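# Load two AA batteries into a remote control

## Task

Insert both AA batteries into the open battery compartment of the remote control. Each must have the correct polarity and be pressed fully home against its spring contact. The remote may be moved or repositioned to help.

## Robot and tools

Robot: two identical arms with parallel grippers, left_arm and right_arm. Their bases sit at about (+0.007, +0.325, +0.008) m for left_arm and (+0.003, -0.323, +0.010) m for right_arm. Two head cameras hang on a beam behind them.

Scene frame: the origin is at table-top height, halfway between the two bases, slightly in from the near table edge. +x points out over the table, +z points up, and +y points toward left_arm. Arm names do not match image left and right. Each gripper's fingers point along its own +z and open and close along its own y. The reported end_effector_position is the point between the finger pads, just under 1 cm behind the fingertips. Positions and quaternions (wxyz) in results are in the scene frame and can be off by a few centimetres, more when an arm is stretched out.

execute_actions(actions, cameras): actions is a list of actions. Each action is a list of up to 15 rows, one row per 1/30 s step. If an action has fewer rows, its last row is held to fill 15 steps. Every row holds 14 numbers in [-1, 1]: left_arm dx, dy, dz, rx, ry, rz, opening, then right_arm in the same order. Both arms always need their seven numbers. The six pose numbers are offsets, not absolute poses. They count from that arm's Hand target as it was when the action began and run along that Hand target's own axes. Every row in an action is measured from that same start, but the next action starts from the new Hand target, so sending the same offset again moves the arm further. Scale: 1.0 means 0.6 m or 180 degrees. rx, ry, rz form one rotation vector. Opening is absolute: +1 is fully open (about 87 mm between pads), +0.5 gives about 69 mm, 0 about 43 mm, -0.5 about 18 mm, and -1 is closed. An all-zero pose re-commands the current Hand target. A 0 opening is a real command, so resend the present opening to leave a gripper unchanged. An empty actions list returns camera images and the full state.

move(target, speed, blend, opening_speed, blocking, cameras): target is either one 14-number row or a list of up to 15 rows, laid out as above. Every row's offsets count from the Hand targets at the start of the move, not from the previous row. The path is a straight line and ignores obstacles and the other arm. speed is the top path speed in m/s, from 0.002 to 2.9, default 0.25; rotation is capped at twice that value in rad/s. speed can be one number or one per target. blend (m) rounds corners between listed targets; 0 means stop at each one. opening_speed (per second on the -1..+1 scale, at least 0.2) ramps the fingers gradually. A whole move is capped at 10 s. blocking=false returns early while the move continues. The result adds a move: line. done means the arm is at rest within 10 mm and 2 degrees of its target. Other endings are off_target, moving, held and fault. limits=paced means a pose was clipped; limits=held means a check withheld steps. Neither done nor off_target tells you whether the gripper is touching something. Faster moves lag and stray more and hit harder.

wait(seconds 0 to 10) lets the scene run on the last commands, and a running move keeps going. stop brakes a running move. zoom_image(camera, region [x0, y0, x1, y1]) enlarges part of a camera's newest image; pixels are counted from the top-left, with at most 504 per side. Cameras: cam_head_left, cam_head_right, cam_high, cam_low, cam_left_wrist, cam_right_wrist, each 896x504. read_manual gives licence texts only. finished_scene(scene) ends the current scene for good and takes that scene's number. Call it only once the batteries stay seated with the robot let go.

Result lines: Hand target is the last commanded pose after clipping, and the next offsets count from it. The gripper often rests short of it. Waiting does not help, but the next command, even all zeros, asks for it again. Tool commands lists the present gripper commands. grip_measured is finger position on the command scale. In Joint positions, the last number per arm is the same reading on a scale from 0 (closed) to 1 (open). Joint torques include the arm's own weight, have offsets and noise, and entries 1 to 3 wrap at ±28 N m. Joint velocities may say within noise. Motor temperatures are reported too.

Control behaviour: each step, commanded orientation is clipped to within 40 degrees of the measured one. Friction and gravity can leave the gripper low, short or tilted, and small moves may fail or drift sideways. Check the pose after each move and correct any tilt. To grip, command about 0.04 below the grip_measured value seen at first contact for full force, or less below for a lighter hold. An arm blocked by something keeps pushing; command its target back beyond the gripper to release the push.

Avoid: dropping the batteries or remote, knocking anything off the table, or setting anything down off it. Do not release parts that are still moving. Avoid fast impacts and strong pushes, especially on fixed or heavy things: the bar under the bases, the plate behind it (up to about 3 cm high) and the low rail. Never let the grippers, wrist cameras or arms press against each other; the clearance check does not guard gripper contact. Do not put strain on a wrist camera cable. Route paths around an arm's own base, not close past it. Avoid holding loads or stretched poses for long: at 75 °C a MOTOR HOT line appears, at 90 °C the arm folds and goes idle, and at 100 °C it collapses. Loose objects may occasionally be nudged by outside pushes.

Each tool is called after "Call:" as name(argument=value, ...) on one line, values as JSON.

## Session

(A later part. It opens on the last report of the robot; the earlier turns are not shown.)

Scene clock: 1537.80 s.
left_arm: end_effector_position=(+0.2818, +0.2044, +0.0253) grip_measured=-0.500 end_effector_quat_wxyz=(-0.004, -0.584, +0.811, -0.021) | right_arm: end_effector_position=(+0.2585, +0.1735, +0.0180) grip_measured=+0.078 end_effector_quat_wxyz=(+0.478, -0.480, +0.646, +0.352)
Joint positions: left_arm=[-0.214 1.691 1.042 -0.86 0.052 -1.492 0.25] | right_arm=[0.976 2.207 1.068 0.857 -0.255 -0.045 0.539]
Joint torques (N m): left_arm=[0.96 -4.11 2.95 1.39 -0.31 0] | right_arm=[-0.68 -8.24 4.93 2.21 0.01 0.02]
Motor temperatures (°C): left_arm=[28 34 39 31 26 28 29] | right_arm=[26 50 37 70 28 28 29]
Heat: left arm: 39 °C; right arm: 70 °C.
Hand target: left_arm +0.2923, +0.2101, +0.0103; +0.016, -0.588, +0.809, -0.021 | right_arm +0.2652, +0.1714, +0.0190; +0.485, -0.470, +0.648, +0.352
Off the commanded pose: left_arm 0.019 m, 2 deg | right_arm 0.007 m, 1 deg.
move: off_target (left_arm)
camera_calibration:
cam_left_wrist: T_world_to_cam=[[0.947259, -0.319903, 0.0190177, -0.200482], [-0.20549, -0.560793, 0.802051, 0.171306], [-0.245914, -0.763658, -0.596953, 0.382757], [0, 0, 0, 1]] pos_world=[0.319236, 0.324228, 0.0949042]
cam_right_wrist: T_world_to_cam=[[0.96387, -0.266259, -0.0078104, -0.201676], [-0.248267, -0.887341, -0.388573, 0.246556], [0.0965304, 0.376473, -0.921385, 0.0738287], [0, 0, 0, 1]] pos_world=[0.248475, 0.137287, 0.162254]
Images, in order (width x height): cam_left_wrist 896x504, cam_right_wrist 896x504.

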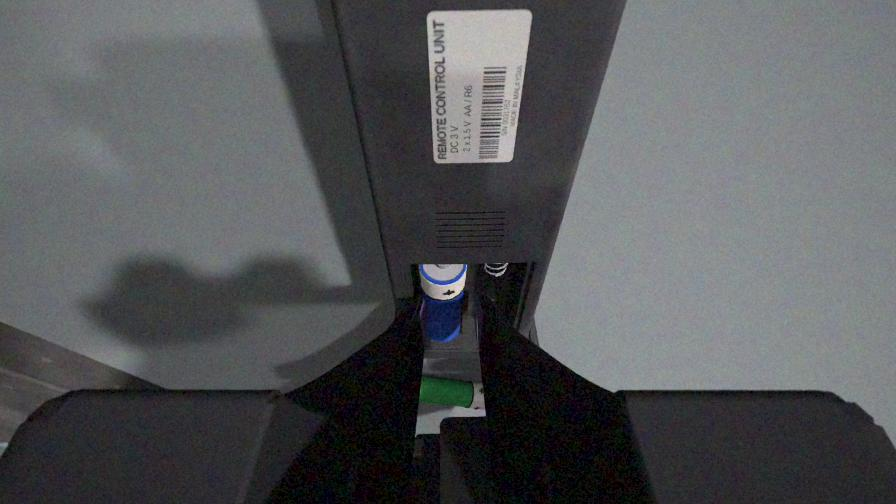

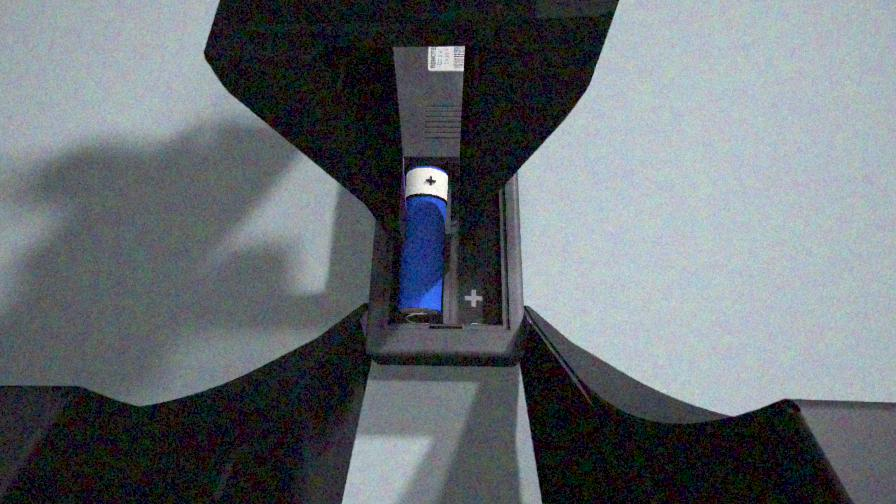

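Call:
move(target=[[0,0,-0.15,0,0,0,-0.5, 0,0,0,0,0,0,0],[0.0068,0.0474,-0.1995,0.1637,-0.2333,0.3773,-0.8, 0,0,0,0,0,0,0]], speed=0.15, cameras=["cam_left_wrist","cam_right_wrist","cam_high","cam_head_left"])

Scene clock: 1596.57 s.
left_arm: end_effector_position=(+0.2507, +0.2163, +0.1178) grip_measured=-0.800 end_effector_quat_wxyz=(+0.403, +0.005, +0.915, +0.002) | right_arm: end_effector_position=(+0.2585, +0.1735, +0.0180) grip_measured=+0.078 end_effector_quat_wxyz=(+0.478, -0.480, +0.646, +0.352)
Joint positions: left_arm=[-0.618 0.95 0.676 -0.543 -0.457 -0.464 0.1] | right_arm=[0.976 2.207 1.068 0.857 -0.255 -0.045 0.539]
Joint torques (N m): left_arm=[-0.24 -3.62 5.93 2.28 -0.45 0.11] | right_arm=[-0.68 -8.28 4.97 2.22 0.01 0.03]
Motor temperatures (°C): left_arm=[28 33 39 32 26 28 29] | right_arm=[26 50 36 70 28 28 29]
Heat: left arm: 39 °C; right arm: 70 °C.
Hand target: left_arm +0.2580, +0.2168, +0.1283; +0.431, +0.000, +0.903, +0.000 | right_arm +0.2652, +0.1714, +0.0190; +0.485, -0.470, +0.648, +0.352
Off the commanded pose: left_arm 0.013 m, 4 deg | right_arm 0.007 m, 1 deg.
move: off_target (left_arm); target 2's new opening was sent with left_arm's hand 0.013 m and 4 deg from that target
camera_calibration:
cam_left_wrist: T_world_to_cam=[[-0.00159431, -0.99984, -0.0178419, 0.220307], [-0.997541, 0.00033989, 0.070091, 0.260857], [-0.0700737, 0.0179098, -0.997381, 0.273488], [0, 0, 0, 1]] pos_world=[0.279731, 0.215285, 0.258419]
cam_right_wrist: T_world_to_cam=[[0.96387, -0.266259, -0.0078104, -0.201676], [-0.248267, -0.887341, -0.388573, 0.246556], [0.0965304, 0.376473, -0.921385, 0.0738287], [0, 0, 0, 1]] pos_world=[0.248475, 0.137287, 0.162254]
Images, in order (width x height): cam_head_left 896x504, cam_high 896x504, cam_left_wrist 896x504, cam_right_wrist 896x504.

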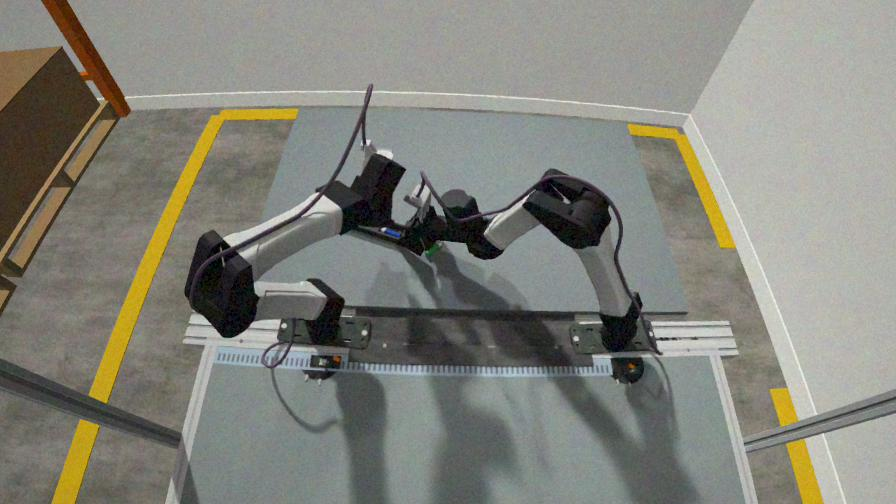

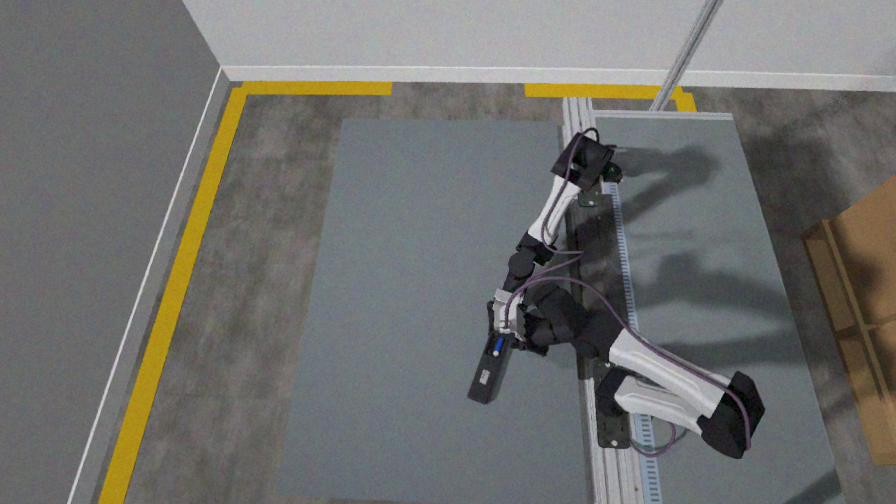

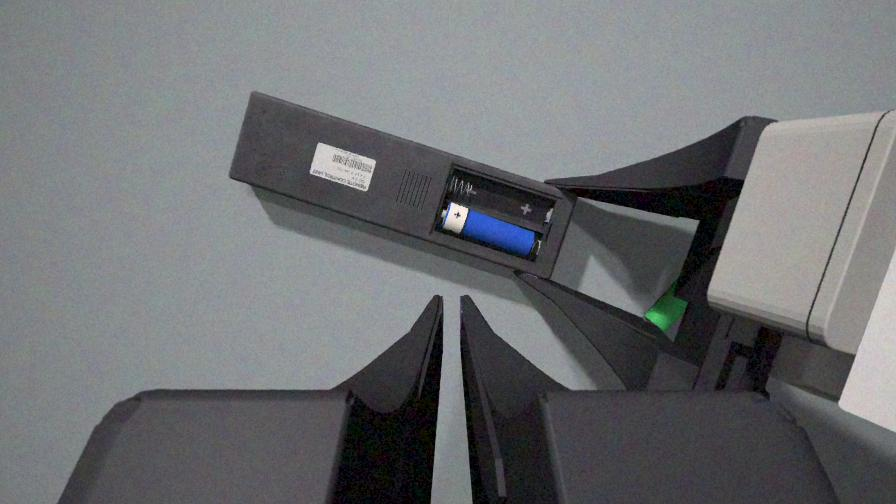

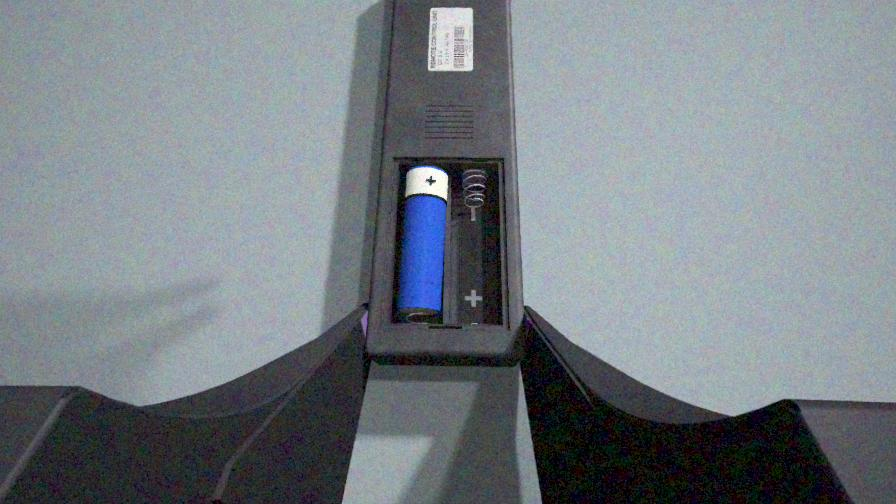

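Call:
zoom_image(camera="cam_left_wrist", region=[420, 150, 590, 290])

Scaled by 2.965 from the camera's 896x504 image, which has a finer 1280x720 frame.

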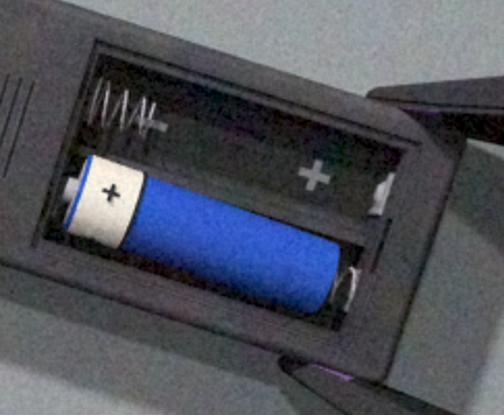

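Call:
move(target=[[0,0,0,0,0,0,-0.8, 0,0,0,0,0,0,0.5],[0,0,0,0,0,0,-0.8, 0,0,-0.22,0,0,0,0.5]], speed=0.12, opening_speed=0.7, cameras=["cam_left_wrist"])

Call:
zoom_image(camera="cam_left_wrist", region=[420, 150, 590, 290])

Scene clock: 1670.17 s.
left_arm: end_effector_position=(+0.2507, +0.2163, +0.1178) grip_measured=-0.800 end_effector_quat_wxyz=(+0.403, +0.005, +0.915, +0.002) | right_arm: end_effector_position=(+0.2221, +0.0483, +0.0370) grip_measured=+0.500 end_effector_quat_wxyz=(+0.462, -0.469, +0.670, +0.342)
Joint positions: left_arm=[-0.618 0.95 0.676 -0.543 -0.457 -0.464 0.1] | right_arm=[0.864 1.811 0.548 0.926 -0.333 -0.055 0.75]
Joint torques (N m): left_arm=[-0.14 -3.6 5.9 2.27 -0.45 0.11] | right_arm=[-0.9 -8.24 4.22 2.26 -0.39 -0.2]
Motor temperatures (°C): left_arm=[27 30 41 38 27 28 29] | right_arm=[26 50 36 70 28 28 29]
Heat: left arm: 41 °C; right arm: 70 °C.
Hand target: left_arm +0.2580, +0.2168, +0.1283; +0.431, +0.000, +0.903, +0.000 | right_arm +0.2260, +0.0510, +0.0563; +0.485, -0.471, +0.648, +0.352
Off the commanded pose: left_arm 0.013 m, 4 deg | right_arm 0.020 m, 4 deg.
move: off_target (left_arm, right_arm)
camera_calibration:
cam_left_wrist: T_world_to_cam=[[-0.00159431, -0.99984, -0.0178419, 0.220307], [-0.997541, 0.00033989, 0.070091, 0.260857], [-0.0700737, 0.0179098, -0.997381, 0.273488], [0, 0, 0, 1]] pos_world=[0.279731, 0.215285, 0.258419]
Images, in order (width x height): cam_left_wrist 896x504.

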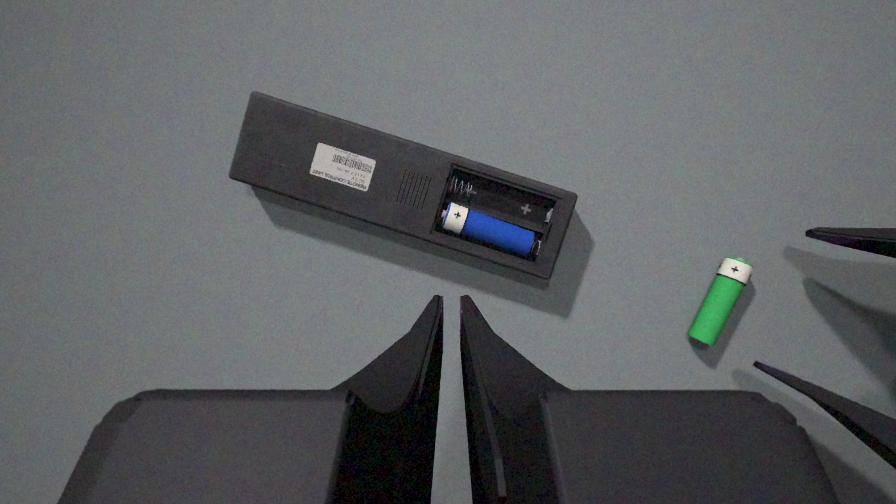

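Scaled by 2.965 from the camera's 896x504 image, which has a finer 1280x720 frame.

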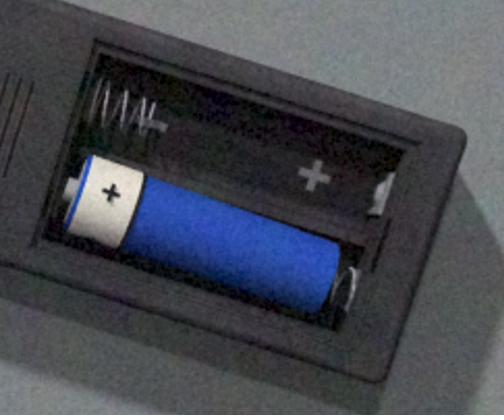

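Call:
move(target=[0,0,0,0,0,0,-0.8, -0.211,-0.16,-0.465,0,0,0,0.0], speed=0.25, cameras=[])

Scene clock: 1686.20 s.
left_arm: end_effector_position=(+0.2507, +0.2163, +0.1178) grip_measured=-0.800 end_effector_quat_wxyz=(+0.403, +0.005, +0.915, +0.002) | right_arm: end_effector_position=(+0.2427, -0.1992, +0.2468) grip_measured=+0.000 end_effector_quat_wxyz=(+0.477, -0.459, +0.658, +0.361)
Joint positions: left_arm=[-0.618 0.95 0.676 -0.543 -0.457 -0.464 0.1] | right_arm=[-0.223 1.191 1.071 -1.018 -1.282 -1.052 0.5]
Joint torques (N m): left_arm=[-0.27 -3.66 5.9 2.29 -0.46 0.11] | right_arm=[0.5 -2.1 9.65 0.85 -0.58 -0.27]
Motor temperatures (°C): left_arm=[27 30 41 38 27 28 29] | right_arm=[26 48 36 69 28 28 29]
Heat: left arm: 41 °C; right arm: 69 °C.
Hand target: left_arm +0.2580, +0.2168, +0.1283; +0.431, +0.000, +0.903, +0.000 | right_arm +0.2455, -0.1991, +0.2567; +0.484, -0.470, +0.648, +0.352
Off the commanded pose: left_arm 0.013 m, 4 deg | right_arm 0.010 m, 2 deg.
move: off_target (left_arm)
No camera images: "cameras" was empty.

Call:
move(target=[0.0537,-0.0447,0.0882,0.0961,-0.2149,0.0341,0.5, 0,0,0,0,0,0,0], speed=0.12, cameras=["cam_left_wrist"])

Scene clock: 1718.53 s.
left_arm: end_effector_position=(+0.2765, +0.1921, +0.0627) grip_measured=+0.500 end_effector_quat_wxyz=(+0.619, +0.104, +0.776, -0.069) | right_arm: end_effector_position=(+0.2424, -0.1992, +0.2467) grip_measured=+0.000 end_effector_quat_wxyz=(+0.476, -0.459, +0.657, +0.361)
Joint positions: left_arm=[-0.668 1.162 0.009 0.939 -0.438 -0.089 0.75] | right_arm=[-0.223 1.191 1.071 -1.022 -1.282 -1.055 0.5]
Joint torques (N m): left_arm=[0.4 -1.24 4.42 2.86 0.12 0.09] | right_arm=[0.47 -2.02 9.77 0.84 -0.58 -0.26]
Motor temperatures (°C): left_arm=[27 30 41 40 27 28 29] | right_arm=[26 43 38 63 29 29 28]
Heat: left arm: 41 °C; right arm: 63 °C.
Hand target: left_arm +0.2788, +0.1900, +0.0700; +0.698, +0.111, +0.698, -0.111 | right_arm +0.2455, -0.1991, +0.2567; +0.484, -0.470, +0.648, +0.352
Off the commanded pose: left_arm 0.008 m, 14 deg | right_arm 0.011 m, 2 deg.
joint sent to its limit (left arm) — joint 3 (elbow), lower limit, where the elbow is as bent as it goes. The joint targets are off in orientation, not in position.
move: off_target (left_arm, right_arm)
camera_calibration:
cam_left_wrist: T_world_to_cam=[[-0.237717, -0.97094, -0.0276691, 0.255431], [-0.874305, 0.226295, -0.429396, 0.244281], [0.423179, -0.0778837, -0.902692, 0.0967948], [0, 0, 0, 1]] pos_world=[0.233335, 0.200267, 0.199337]
Images, in order (width x height): cam_left_wrist 896x504.

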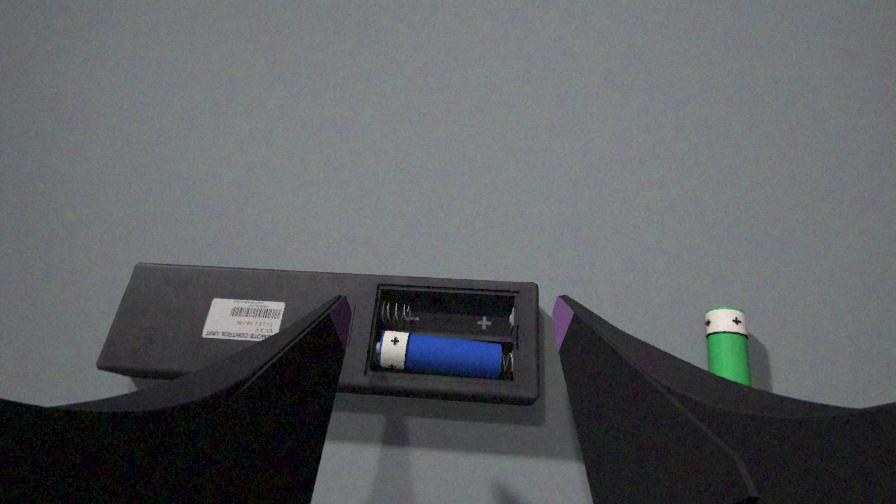

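Call:
move(target=[-0.0333,0,0,0,0.5,0,0.5, 0,0,0,0,0,0,0], speed=0.2, cameras=["cam_left_wrist"])

Scene clock: 1748.80 s.
left_arm: end_effector_position=(+0.2739, +0.1915, +0.0852) grip_measured=+0.500 end_effector_quat_wxyz=(+0.001, +0.155, +0.988, +0.010) | right_arm: end_effector_position=(+0.2424, -0.1992, +0.2467) grip_measured=+0.000 end_effector_quat_wxyz=(+0.476, -0.459, +0.657, +0.361)
Joint positions: left_arm=[-0.418 1.794 1.427 -1.172 -0.008 -0.135 0.75] | right_arm=[-0.223 1.191 1.071 -1.022 -1.282 -1.055 0.5]
Joint torques (N m): left_arm=[1.2 -6.72 8.05 0.32 0.25 0.13] | right_arm=[0.49 -1.99 9.77 0.84 -0.58 -0.26]
Motor temperatures (°C): left_arm=[27 29 41 42 26 28 29] | right_arm=[26 41 39 60 29 29 28]
Heat: left arm: 42 °C; right arm: 60 °C.
Hand target: left_arm +0.2788, +0.1900, +0.0900; +0.000, +0.157, +0.988, +0.000 | right_arm +0.2455, -0.1991, +0.2567; +0.484, -0.470, +0.648, +0.352
Off the commanded pose: left_arm 0.007 m, 1 deg | right_arm 0.011 m, 2 deg.
move: off_target (right_arm)
camera_calibration:
cam_left_wrist: T_world_to_cam=[[-0.31024, -0.950132, -0.0316357, 0.271105], [-0.597144, 0.168872, 0.784157, 0.083518], [-0.73971, 0.262167, -0.619756, 0.347418], [0, 0, 0, 1]] pos_world=[0.390968, 0.1524, 0.1584]
Images, in order (width x height): cam_left_wrist 896x504.

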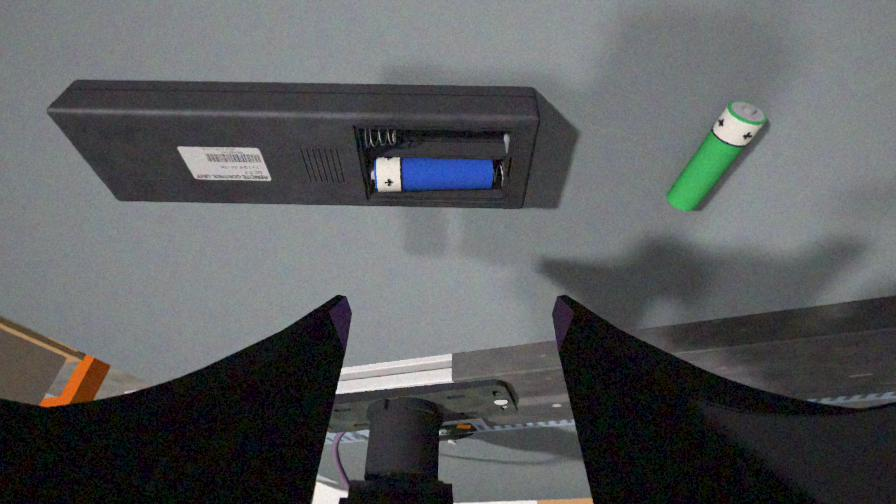

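Call:
move(target=[0,-0.0017,0.0933,0,0,0,0.5, 0,0,0,0,0,0,0], speed=0.1, cameras=["cam_left_wrist"])

Call:
zoom_image(camera="cam_left_wrist", region=[320, 180, 600, 360])

Scene clock: 1757.80 s.
left_arm: end_effector_position=(+0.2758, +0.1912, +0.0374) grip_measured=+0.500 end_effector_quat_wxyz=(-0.001, +0.155, +0.988, +0.011) | right_arm: end_effector_position=(+0.2424, -0.1992, +0.2467) grip_measured=+0.000 end_effector_quat_wxyz=(+0.476, -0.459, +0.657, +0.361)
Joint positions: left_arm=[-0.418 1.849 1.302 -0.995 -0.008 -0.135 0.75] | right_arm=[-0.223 1.191 1.071 -1.022 -1.282 -1.055 0.5]
Joint torques (N m): left_arm=[0.66 -7.2 5.03 0.72 0.23 0.08] | right_arm=[0.47 -2.04 9.78 0.85 -0.58 -0.26]
Motor temperatures (°C): left_arm=[27 30 42 39 26 28 29] | right_arm=[26 40 40 60 29 29 28]
Heat: left arm: 42 °C; right arm: 60 °C.
Hand target: left_arm +0.2785, +0.1890, +0.0340; +0.000, +0.157, +0.988, +0.000 | right_arm +0.2455, -0.1991, +0.2567; +0.484, -0.470, +0.648, +0.352
Off the commanded pose: left_arm 0.005 m, 1 deg | right_arm 0.011 m, 2 deg.
move: off_target (right_arm)
camera_calibration:
cam_left_wrist: T_world_to_cam=[[-0.310319, -0.950092, -0.0320571, 0.269958], [-0.595145, 0.16787, 0.785889, 0.121787], [-0.741286, 0.262955, -0.617535, 0.319595], [0, 0, 0, 1]] pos_world=[0.393165, 0.152001, 0.110305]
Images, in order (width x height): cam_left_wrist 896x504.

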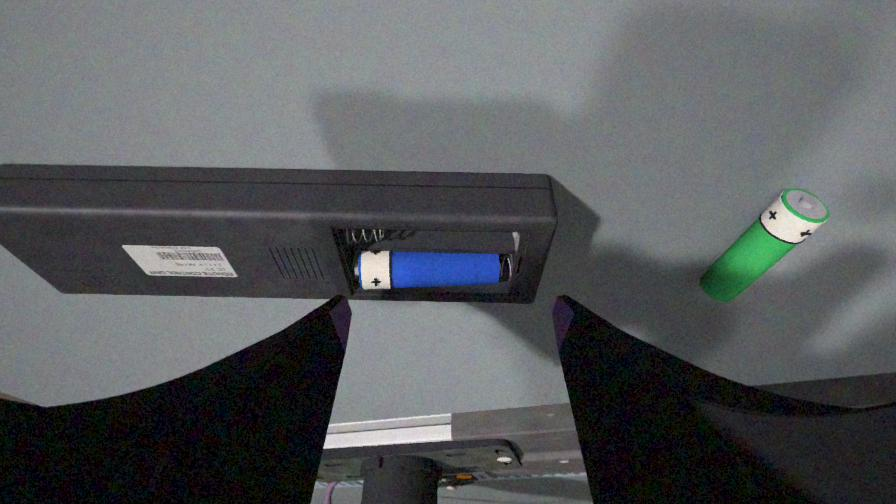

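Scaled by 1.800 from the camera's 896x504 image, which has a finer 1280x720 frame.

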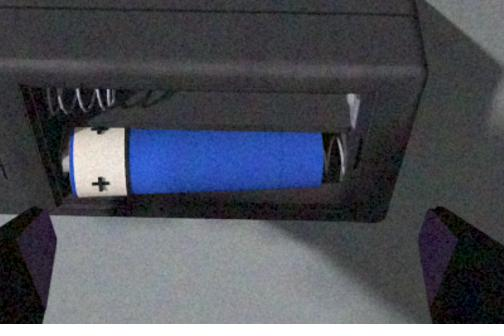

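Call:
move(target=[-0.004,-0.0008,0.0167,0,0,0,0.5, 0,0,0,0,0,0,0], speed=0.05, cameras=["cam_left_wrist"])

Call:
zoom_image(camera="cam_left_wrist", region=[320, 200, 600, 380])

Scene clock: 1770.57 s.
left_arm: end_effector_position=(+0.2779, +0.1903, +0.0285) grip_measured=+0.500 end_effector_quat_wxyz=(-0.001, +0.155, +0.988, +0.011) | right_arm: end_effector_position=(+0.2424, -0.1992, +0.2467) grip_measured=+0.000 end_effector_quat_wxyz=(+0.476, -0.459, +0.657, +0.361)
Joint positions: left_arm=[-0.418 1.869 1.292 -0.965 -0.008 -0.135 0.75] | right_arm=[-0.223 1.191 1.071 -1.022 -1.282 -1.055 0.5]
Joint torques (N m): left_arm=[0.65 -7.12 4.81 0.78 0.23 0.07] | right_arm=[0.49 -2.02 9.77 0.85 -0.59 -0.27]
Motor temperatures (°C): left_arm=[27 32 42 37 26 28 29] | right_arm=[26 40 40 59 29 29 28]
Heat: left arm: 42 °C; right arm: 59 °C.
Hand target: left_arm +0.2807, +0.1878, +0.0239; +0.000, +0.157, +0.988, +0.000 | right_arm +0.2455, -0.1991, +0.2567; +0.484, -0.470, +0.648, +0.352
Off the commanded pose: left_arm 0.006 m, 1 deg | right_arm 0.011 m, 2 deg.
move: off_target (right_arm)
camera_calibration:
cam_left_wrist: T_world_to_cam=[[-0.31032, -0.950093, -0.0320131, 0.269462], [-0.595032, 0.167866, 0.785976, 0.130208], [-0.741376, 0.262953, -0.617428, 0.315856], [0, 0, 0, 1]] pos_world=[0.395265, 0.151101, 0.101305]
Images, in order (width x height): cam_left_wrist 896x504.

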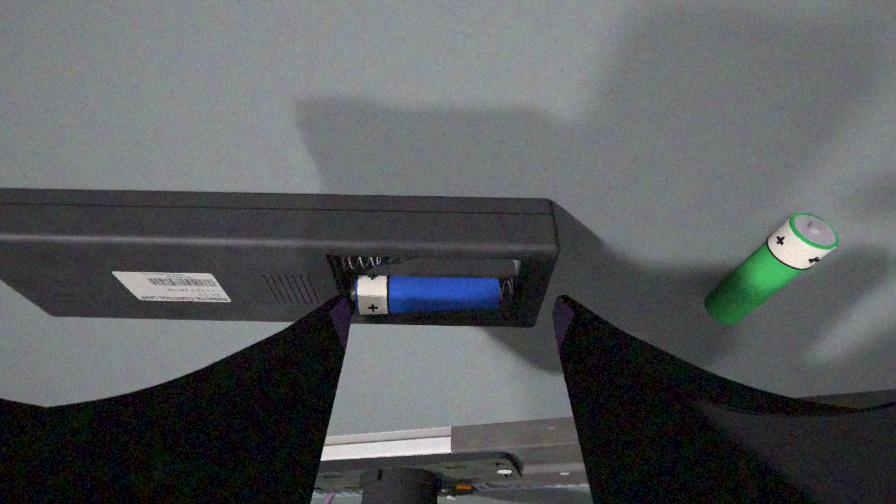

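Scaled by 1.800 from the camera's 896x504 image, which has a finer 1280x720 frame.

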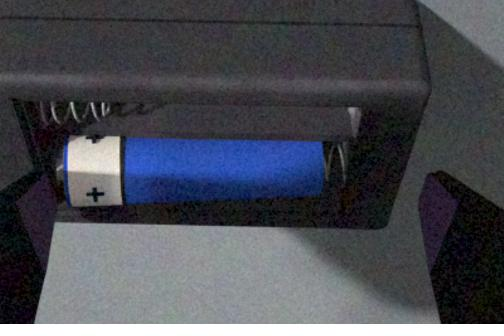

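Call:
move(target=[-0.005,0,0.012,0,0,0,0.5, 0,0,0,0,0,0,0], speed=0.05, cameras=["cam_left_wrist"])

Call:
zoom_image(camera="cam_left_wrist", region=[310, 230, 450, 370])

Scene clock: 1782.30 s.
left_arm: end_effector_position=(+0.2780, +0.1903, +0.0280) grip_measured=+0.500 end_effector_quat_wxyz=(-0.001, +0.155, +0.988, +0.011) | right_arm: end_effector_position=(+0.2424, -0.1992, +0.2467) grip_measured=+0.000 end_effector_quat_wxyz=(+0.476, -0.459, +0.657, +0.361)
Joint positions: left_arm=[-0.418 1.87 1.292 -0.964 -0.008 -0.135 0.75] | right_arm=[-0.223 1.191 1.071 -1.022 -1.282 -1.055 0.5]
Joint torques (N m): left_arm=[0.65 -5.7 4.53 1.01 0.24 0.06] | right_arm=[0.49 -2.03 9.77 0.85 -0.59 -0.27]
Motor temperatures (°C): left_arm=[27 34 41 36 26 28 29] | right_arm=[26 39 40 58 29 29 28]
Heat: left arm: 41 °C; right arm: 58 °C.
Hand target: left_arm +0.2835, +0.1869, +0.0167; +0.000, +0.157, +0.988, +0.000 | right_arm +0.2455, -0.1991, +0.2567; +0.484, -0.470, +0.648, +0.352
Off the commanded pose: left_arm 0.013 m, 1 deg | right_arm 0.011 m, 2 deg.
move: off_target (left_arm, right_arm)
camera_calibration:
cam_left_wrist: T_world_to_cam=[[-0.310309, -0.950093, -0.0321112, 0.269483], [-0.594462, 0.167576, 0.786469, 0.130427], [-0.741838, 0.263138, -0.616795, 0.315712], [0, 0, 0, 1]] pos_world=[0.395364, 0.151101, 0.100806]
Images, in order (width x height): cam_left_wrist 896x504.

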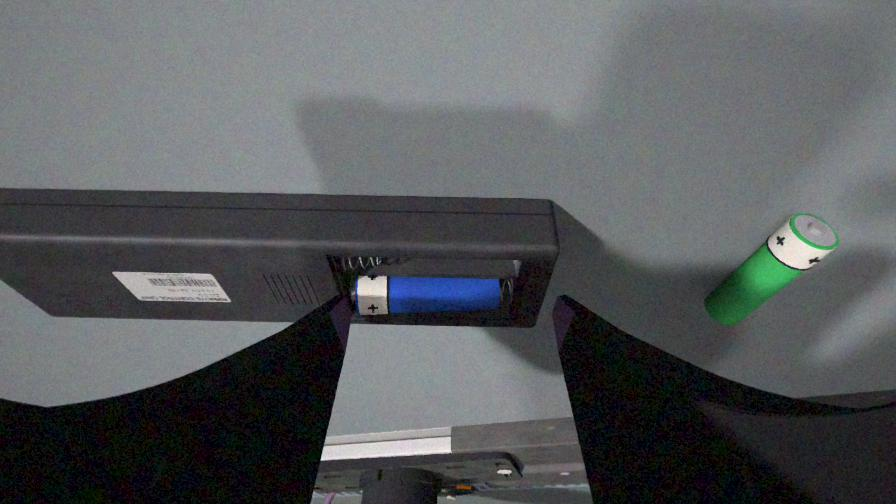

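Scaled by 3.600 from the camera's 896x504 image, which has a finer 1280x720 frame.

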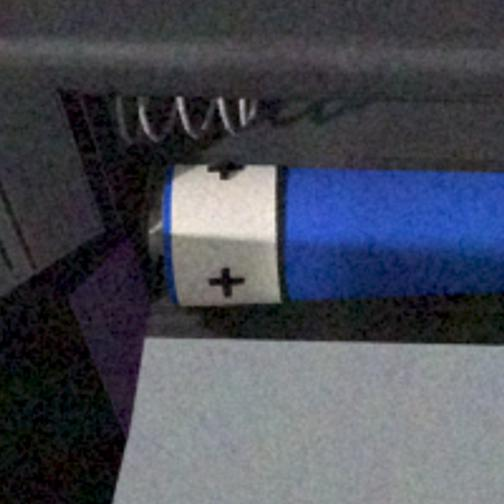

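Call:
move(target=[0,0,0,0,0,0,0.25, 0,0,0,0,0,0,0], speed=0.05, opening_speed=0.2, cameras=["cam_left_wrist"])

Call:
zoom_image(camera="cam_left_wrist", region=[310, 230, 590, 370])

Scene clock: 1800.10 s.
left_arm: end_effector_position=(+0.2787, +0.1896, +0.0260) grip_measured=+0.302 end_effector_quat_wxyz=(-0.001, +0.155, +0.988, +0.010) | right_arm: end_effector_position=(+0.2424, -0.1992, +0.2467) grip_measured=+0.000 end_effector_quat_wxyz=(+0.476, -0.459, +0.657, +0.361)
Joint positions: left_arm=[-0.418 1.877 1.292 -0.958 -0.006 -0.135 0.651] | right_arm=[-0.223 1.191 1.071 -1.022 -1.282 -1.055 0.5]
Joint torques (N m): left_arm=[0.64 -6.19 4.59 0.96 0.24 0.08] | right_arm=[0.49 -2 9.78 0.84 -0.58 -0.27]
Motor temperatures (°C): left_arm=[27 34 41 36 26 28 29] | right_arm=[26 39 41 56 29 29 28]
Heat: left arm: 41 °C; right arm: 56 °C.
Hand target: left_arm +0.2835, +0.1869, +0.0168; +0.000, +0.157, +0.988, +0.000 | right_arm +0.2455, -0.1991, +0.2567; +0.484, -0.470, +0.648, +0.352
Off the commanded pose: left_arm 0.011 m, 1 deg | right_arm 0.011 m, 2 deg.
move: off_target (left_arm, right_arm)
camera_calibration:
cam_left_wrist: T_world_to_cam=[[-0.310363, -0.950135, -0.0303112, 0.268944], [-0.593801, 0.168869, 0.786691, 0.132099], [-0.742344, 0.262159, -0.616602, 0.315558], [0, 0, 0, 1]] pos_world=[0.396163, 0.1505, 0.0988049]
Images, in order (width x height): cam_left_wrist 896x504.

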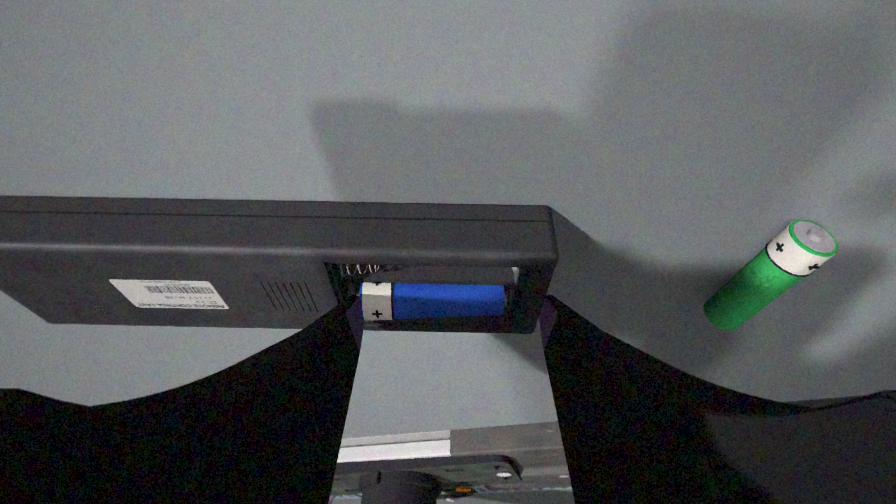

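Scaled by 1.800 from the camera's 896x504 image, which has a finer 1280x720 frame.

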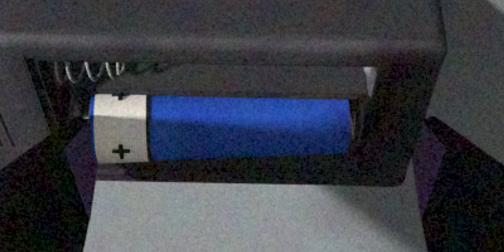

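Call:
move(target=[[0,0,0,0,0,0,0.18, 0,0,0,0,0,0,0],[-0.0,0,0.03,0,0,0,0.18, 0,0,0,0,0,0,0]], speed=0.05, opening_speed=0.2, cameras=["cam_left_wrist"])

Call:
zoom_image(camera="cam_left_wrist", region=[310, 230, 590, 370])

Scene clock: 1808.87 s.
left_arm: end_effector_position=(+0.2788, +0.1894, +0.0250) grip_measured=+0.303 end_effector_quat_wxyz=(-0.002, +0.151, +0.988, +0.003) | right_arm: end_effector_position=(+0.2424, -0.1992, +0.2467) grip_measured=+0.000 end_effector_quat_wxyz=(+0.476, -0.459, +0.657, +0.361)
Joint positions: left_arm=[-0.41 1.875 1.285 -0.949 0.008 -0.135 0.651] | right_arm=[-0.223 1.191 1.071 -1.022 -1.282 -1.055 0.5]
Joint torques (N m): left_arm=[0.58 -4.23 1.91 1.61 0.08 0.08] | right_arm=[0.47 -1.96 9.8 0.85 -0.59 -0.26]
Motor temperatures (°C): left_arm=[27 34 41 36 26 28 29] | right_arm=[26 38 41 56 29 29 28]
Heat: left arm: 41 °C; right arm: 56 °C.
Hand target: left_arm +0.2835, +0.1869, -0.0012; +0.000, +0.157, +0.988, +0.000 | right_arm +0.2455, -0.1991, +0.2567; +0.484, -0.470, +0.648, +0.352
Off the commanded pose: left_arm 0.027 m, 1 deg | right_arm 0.011 m, 2 deg.
move: off_target (left_arm, right_arm)
camera_calibration:
cam_left_wrist: T_world_to_cam=[[-0.303052, -0.952839, -0.01606, 0.266872], [-0.59321, 0.175429, 0.785702, 0.131593], [-0.745829, 0.247636, -0.618397, 0.318723], [0, 0, 0, 1]] pos_world=[0.396651, 0.152274, 0.0979909]
Images, in order (width x height): cam_left_wrist 896x504.

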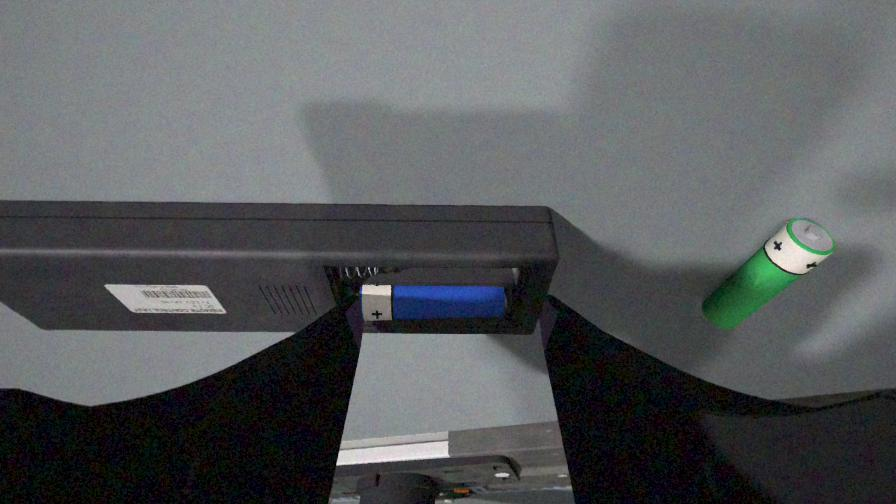

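Scaled by 1.800 from the camera's 896x504 image, which has a finer 1280x720 frame.

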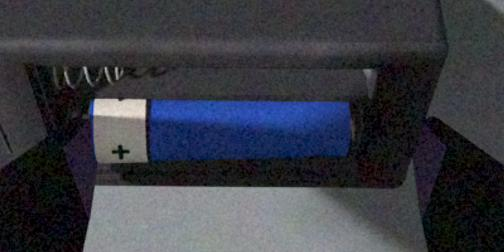

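Call:
move(target=[0,0,-0.055,0,0,0,0.18, 0,0,0,0,0,0,0], speed=0.05, cameras=[])

Scene clock: 1862.27 s.
left_arm: end_effector_position=(+0.2768, +0.1877, +0.0262) grip_measured=+0.302 end_effector_quat_wxyz=(-0.005, +0.155, +0.988, +0.003) | right_arm: end_effector_position=(+0.2424, -0.1992, +0.2467) grip_measured=+0.000 end_effector_quat_wxyz=(+0.476, -0.459, +0.657, +0.361)
Joint positions: left_arm=[-0.418 1.877 1.292 -0.961 0.008 -0.135 0.651] | right_arm=[-0.223 1.191 1.071 -1.022 -1.282 -1.055 0.5]
Joint torques (N m): left_arm=[0.69 -7.82 7.42 0.36 0.09 0.06] | right_arm=[0.5 -2 9.8 0.85 -0.58 -0.26]
Heat: left arm: 39 °C; right arm: 52 °C.
Hand target: left_arm +0.2835, +0.1869, +0.0317; +0.000, +0.157, +0.988, +0.000 | right_arm +0.2455, -0.1991, +0.2567; +0.484, -0.470, +0.648, +0.352
Off the commanded pose: left_arm 0.009 m, 1 deg | right_arm 0.011 m, 2 deg.
move: off_target (right_arm)
No camera images: "cameras" was empty.

Call:
move(target=[0,0,-0.018,0,0,0,0.18, 0,0,0,0,0,0,0], speed=0.05, cameras=["cam_left_wrist"])

Call:
zoom_image(camera="cam_left_wrist", region=[310, 230, 590, 370])

Scene clock: 1870.00 s.
left_arm: end_effector_position=(+0.2775, +0.1873, +0.0327) grip_measured=+0.295 end_effector_quat_wxyz=(-0.008, +0.155, +0.988, +0.004) | right_arm: end_effector_position=(+0.2424, -0.1992, +0.2467) grip_measured=+0.000 end_effector_quat_wxyz=(+0.476, -0.459, +0.657, +0.361)
Joint positions: left_arm=[-0.418 1.877 1.318 -0.994 0.008 -0.135 0.648] | right_arm=[-0.223 1.191 1.071 -1.022 -1.282 -1.055 0.5]
Joint torques (N m): left_arm=[0.77 -8.91 7.57 0.24 0.08 0.09] | right_arm=[0.47 -2.02 9.77 0.85 -0.58 -0.25]
Heat: left arm: 39 °C; right arm: 52 °C.
Hand target: left_arm +0.2835, +0.1869, +0.0425; +0.000, +0.157, +0.988, +0.000 | right_arm +0.2455, -0.1991, +0.2567; +0.484, -0.470, +0.648, +0.352
Off the commanded pose: left_arm 0.012 m, 1 deg | right_arm 0.011 m, 2 deg.
move: off_target (left_arm, right_arm)
camera_calibration:
cam_left_wrist: T_world_to_cam=[[-0.310368, -0.950455, -0.0175296, 0.266255], [-0.582009, 0.175408, 0.794039, 0.121796], [-0.751623, 0.256646, -0.607614, 0.322664], [0, 0, 0, 1]] pos_world=[0.396045, 0.148889, 0.104012]
Images, in order (width x height): cam_left_wrist 896x504.

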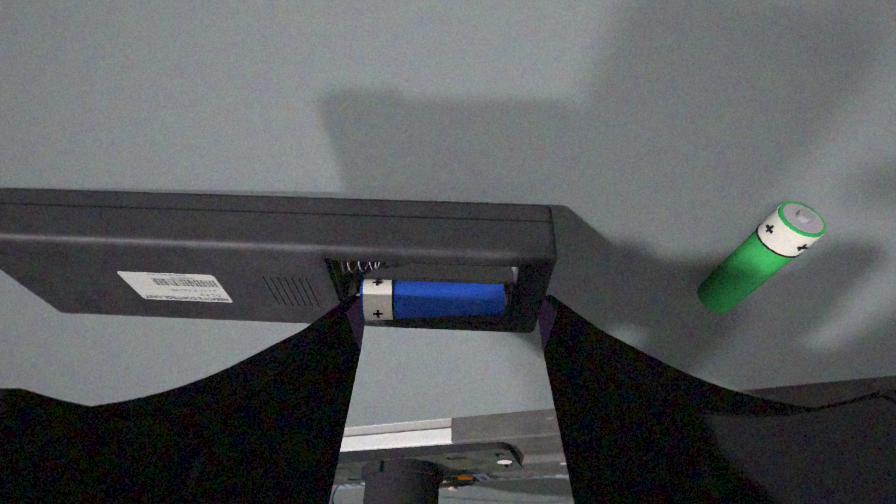

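Scaled by 1.800 from the camera's 896x504 image, which has a finer 1280x720 frame.

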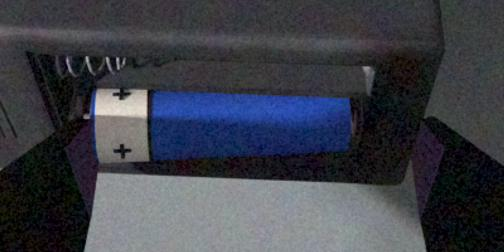

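Call:
zoom_image(camera="cam_left_wrist", region=[320, 250, 420, 340])

Scaled by 5.040 from the camera's 896x504 image, which has a finer 1280x720 frame.

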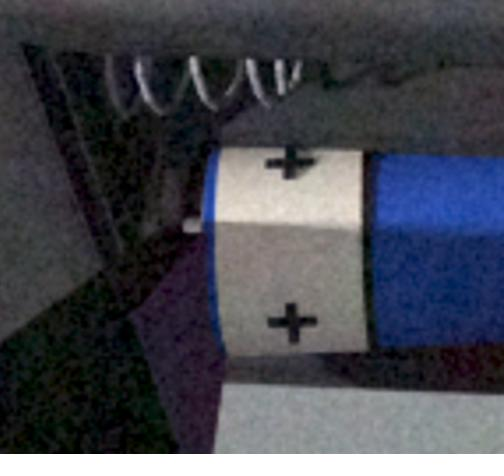

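Call:
move(target=[[0,0,0.075,0,0,0,0.15, 0,0,0,0,0,0,0]], speed=0.05, cameras=["cam_left_wrist"])

Call:
zoom_image(camera="cam_left_wrist", region=[320, 250, 420, 340])

Scene clock: 1894.90 s.
left_arm: end_effector_position=(+0.2775, +0.1889, +0.0235) grip_measured=+0.309 end_effector_quat_wxyz=(-0.005, +0.151, +0.988, +0.001) | right_arm: end_effector_position=(+0.2424, -0.1992, +0.2467) grip_measured=+0.000 end_effector_quat_wxyz=(+0.476, -0.459, +0.657, +0.361)
Joint positions: left_arm=[-0.41 1.88 1.284 -0.949 0.014 -0.135 0.655] | right_arm=[-0.223 1.191 1.071 -1.022 -1.282 -1.055 0.5]
Joint torques (N m): left_arm=[0.58 -4.41 1.88 1.66 0.01 0.05] | right_arm=[0.47 -2 9.76 0.85 -0.58 -0.26]
Motor temperatures (°C): left_arm=[27 38 43 34 26 27 30] | right_arm=[26 37 42 51 29 29 27]
Heat: left arm: 43 °C; right arm: 51 °C.
Hand target: left_arm +0.2835, +0.1869, -0.0024; +0.000, +0.157, +0.988, +0.000 | right_arm +0.2455, -0.1991, +0.2567; +0.484, -0.470, +0.648, +0.352
Off the commanded pose: left_arm 0.027 m, 1 deg | right_arm 0.011 m, 2 deg.
move: off_target (left_arm, right_arm)
camera_calibration:
cam_left_wrist: T_world_to_cam=[[-0.303085, -0.952898, -0.0111458, 0.265882], [-0.586922, 0.17744, 0.789961, 0.129903], [-0.750774, 0.245967, -0.613056, 0.318489], [0, 0, 0, 1]] pos_world=[0.395941, 0.15197, 0.0955971]
Images, in order (width x height): cam_left_wrist 896x504.

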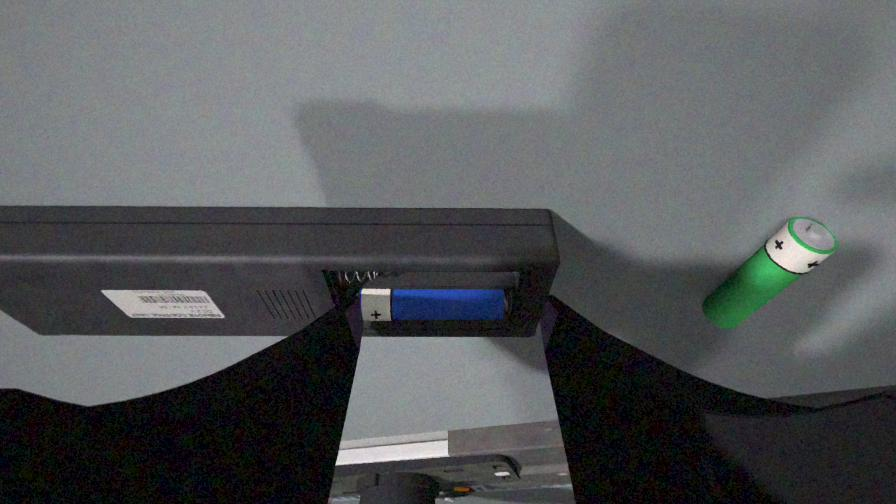

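Scaled by 5.040 from the camera's 896x504 image, which has a finer 1280x720 frame.

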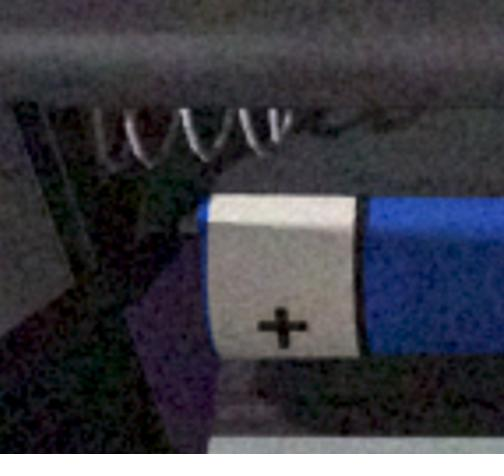

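Call:
move(target=[[0,0,0.0,0,0,0,0.45, 0,0,0,0,0,0,0]], speed=0.05, opening_speed=0.2, cameras=["cam_left_wrist"])

Call:
zoom_image(camera="cam_left_wrist", region=[310, 230, 590, 370])

Scene clock: 1901.10 s.
left_arm: end_effector_position=(+0.2764, +0.1876, +0.0219) grip_measured=+0.449 end_effector_quat_wxyz=(-0.004, +0.156, +0.988, +0.003) | right_arm: end_effector_position=(+0.2424, -0.1992, +0.2467) grip_measured=+0.000 end_effector_quat_wxyz=(+0.476, -0.459, +0.657, +0.361)
Joint positions: left_arm=[-0.419 1.88 1.278 -0.942 0.008 -0.135 0.725] | right_arm=[-0.223 1.191 1.071 -1.022 -1.282 -1.055 0.5]
Joint torques (N m): left_arm=[0.7 -4.36 2.32 1.57 0.09 0.08] | right_arm=[0.47 -2.02 9.77 0.84 -0.58 -0.27]
Heat: left arm: 42 °C; right arm: 50 °C.
Hand target: left_arm +0.2836, +0.1869, -0.0025; +0.000, +0.157, +0.988, +0.000 | right_arm +0.2455, -0.1991, +0.2567; +0.484, -0.470, +0.648, +0.352
Off the commanded pose: left_arm 0.025 m, 1 deg | right_arm 0.011 m, 2 deg.
move: off_target (left_arm, right_arm)
camera_calibration:
cam_left_wrist: T_world_to_cam=[[-0.311848, -0.949983, -0.0168137, 0.26629], [-0.587936, 0.179038, 0.788845, 0.130759], [-0.746379, 0.255885, -0.614362, 0.314098], [0, 0, 0, 1]] pos_world=[0.394356, 0.149187, 0.0942989]
Images, in order (width x height): cam_left_wrist 896x504.

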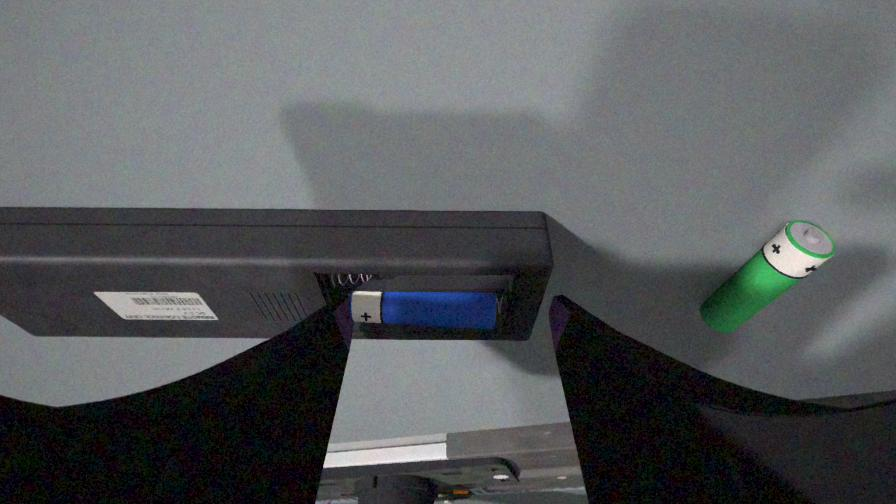

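Scaled by 1.800 from the camera's 896x504 image, which has a finer 1280x720 frame.

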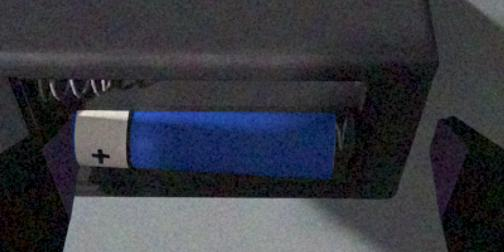

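Call:
move(target=[[0,0,-0.12,0,0,0,0.5, 0,0,0,0,0,0,0]], speed=0.05, opening_speed=0.2, cameras=["cam_left_wrist"])

Call:
zoom_image(camera="cam_left_wrist", region=[310, 150, 590, 290])

Scene clock: 1910.20 s.
left_arm: end_effector_position=(+0.2749, +0.1868, +0.0494) grip_measured=+0.500 end_effector_quat_wxyz=(-0.025, +0.156, +0.987, +0.008) | right_arm: end_effector_position=(+0.2424, -0.1992, +0.2467) grip_measured=+0.000 end_effector_quat_wxyz=(+0.476, -0.459, +0.657, +0.361)
Joint positions: left_arm=[-0.421 1.881 1.387 -1.092 0.011 -0.135 0.75] | right_arm=[-0.223 1.191 1.071 -1.022 -1.282 -1.055 0.5]
Joint torques (N m): left_arm=[1.17 -11.49 7.94 0.13 0.06 0.09] | right_arm=[0.47 -2.02 9.78 0.84 -0.59 -0.26]
Heat: left arm: 42 °C; right arm: 50 °C.
Hand target: left_arm +0.2835, +0.1869, +0.0695; +0.000, +0.157, +0.988, +0.000 | right_arm +0.2455, -0.1991, +0.2567; +0.484, -0.470, +0.648, +0.352
Off the commanded pose: left_arm 0.022 m, 3 deg | right_arm 0.011 m, 2 deg.
move: off_target (left_arm, right_arm)
camera_calibration:
cam_left_wrist: T_world_to_cam=[[-0.313457, -0.949407, -0.0192816, 0.266073], [-0.556024, 0.167042, 0.814208, 0.100563], [-0.769793, 0.26594, -0.580253, 0.332808], [0, 0, 0, 1]] pos_world=[0.395511, 0.147306, 0.116364]
Images, in order (width x height): cam_left_wrist 896x504.

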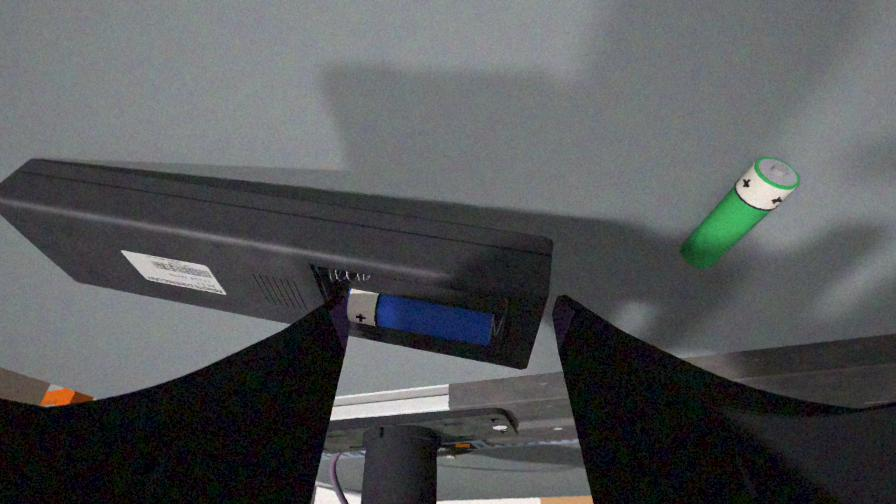

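Scaled by 1.800 from the camera's 896x504 image, which has a finer 1280x720 frame.

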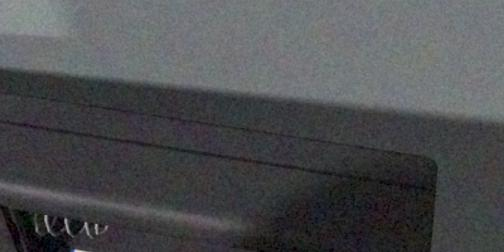

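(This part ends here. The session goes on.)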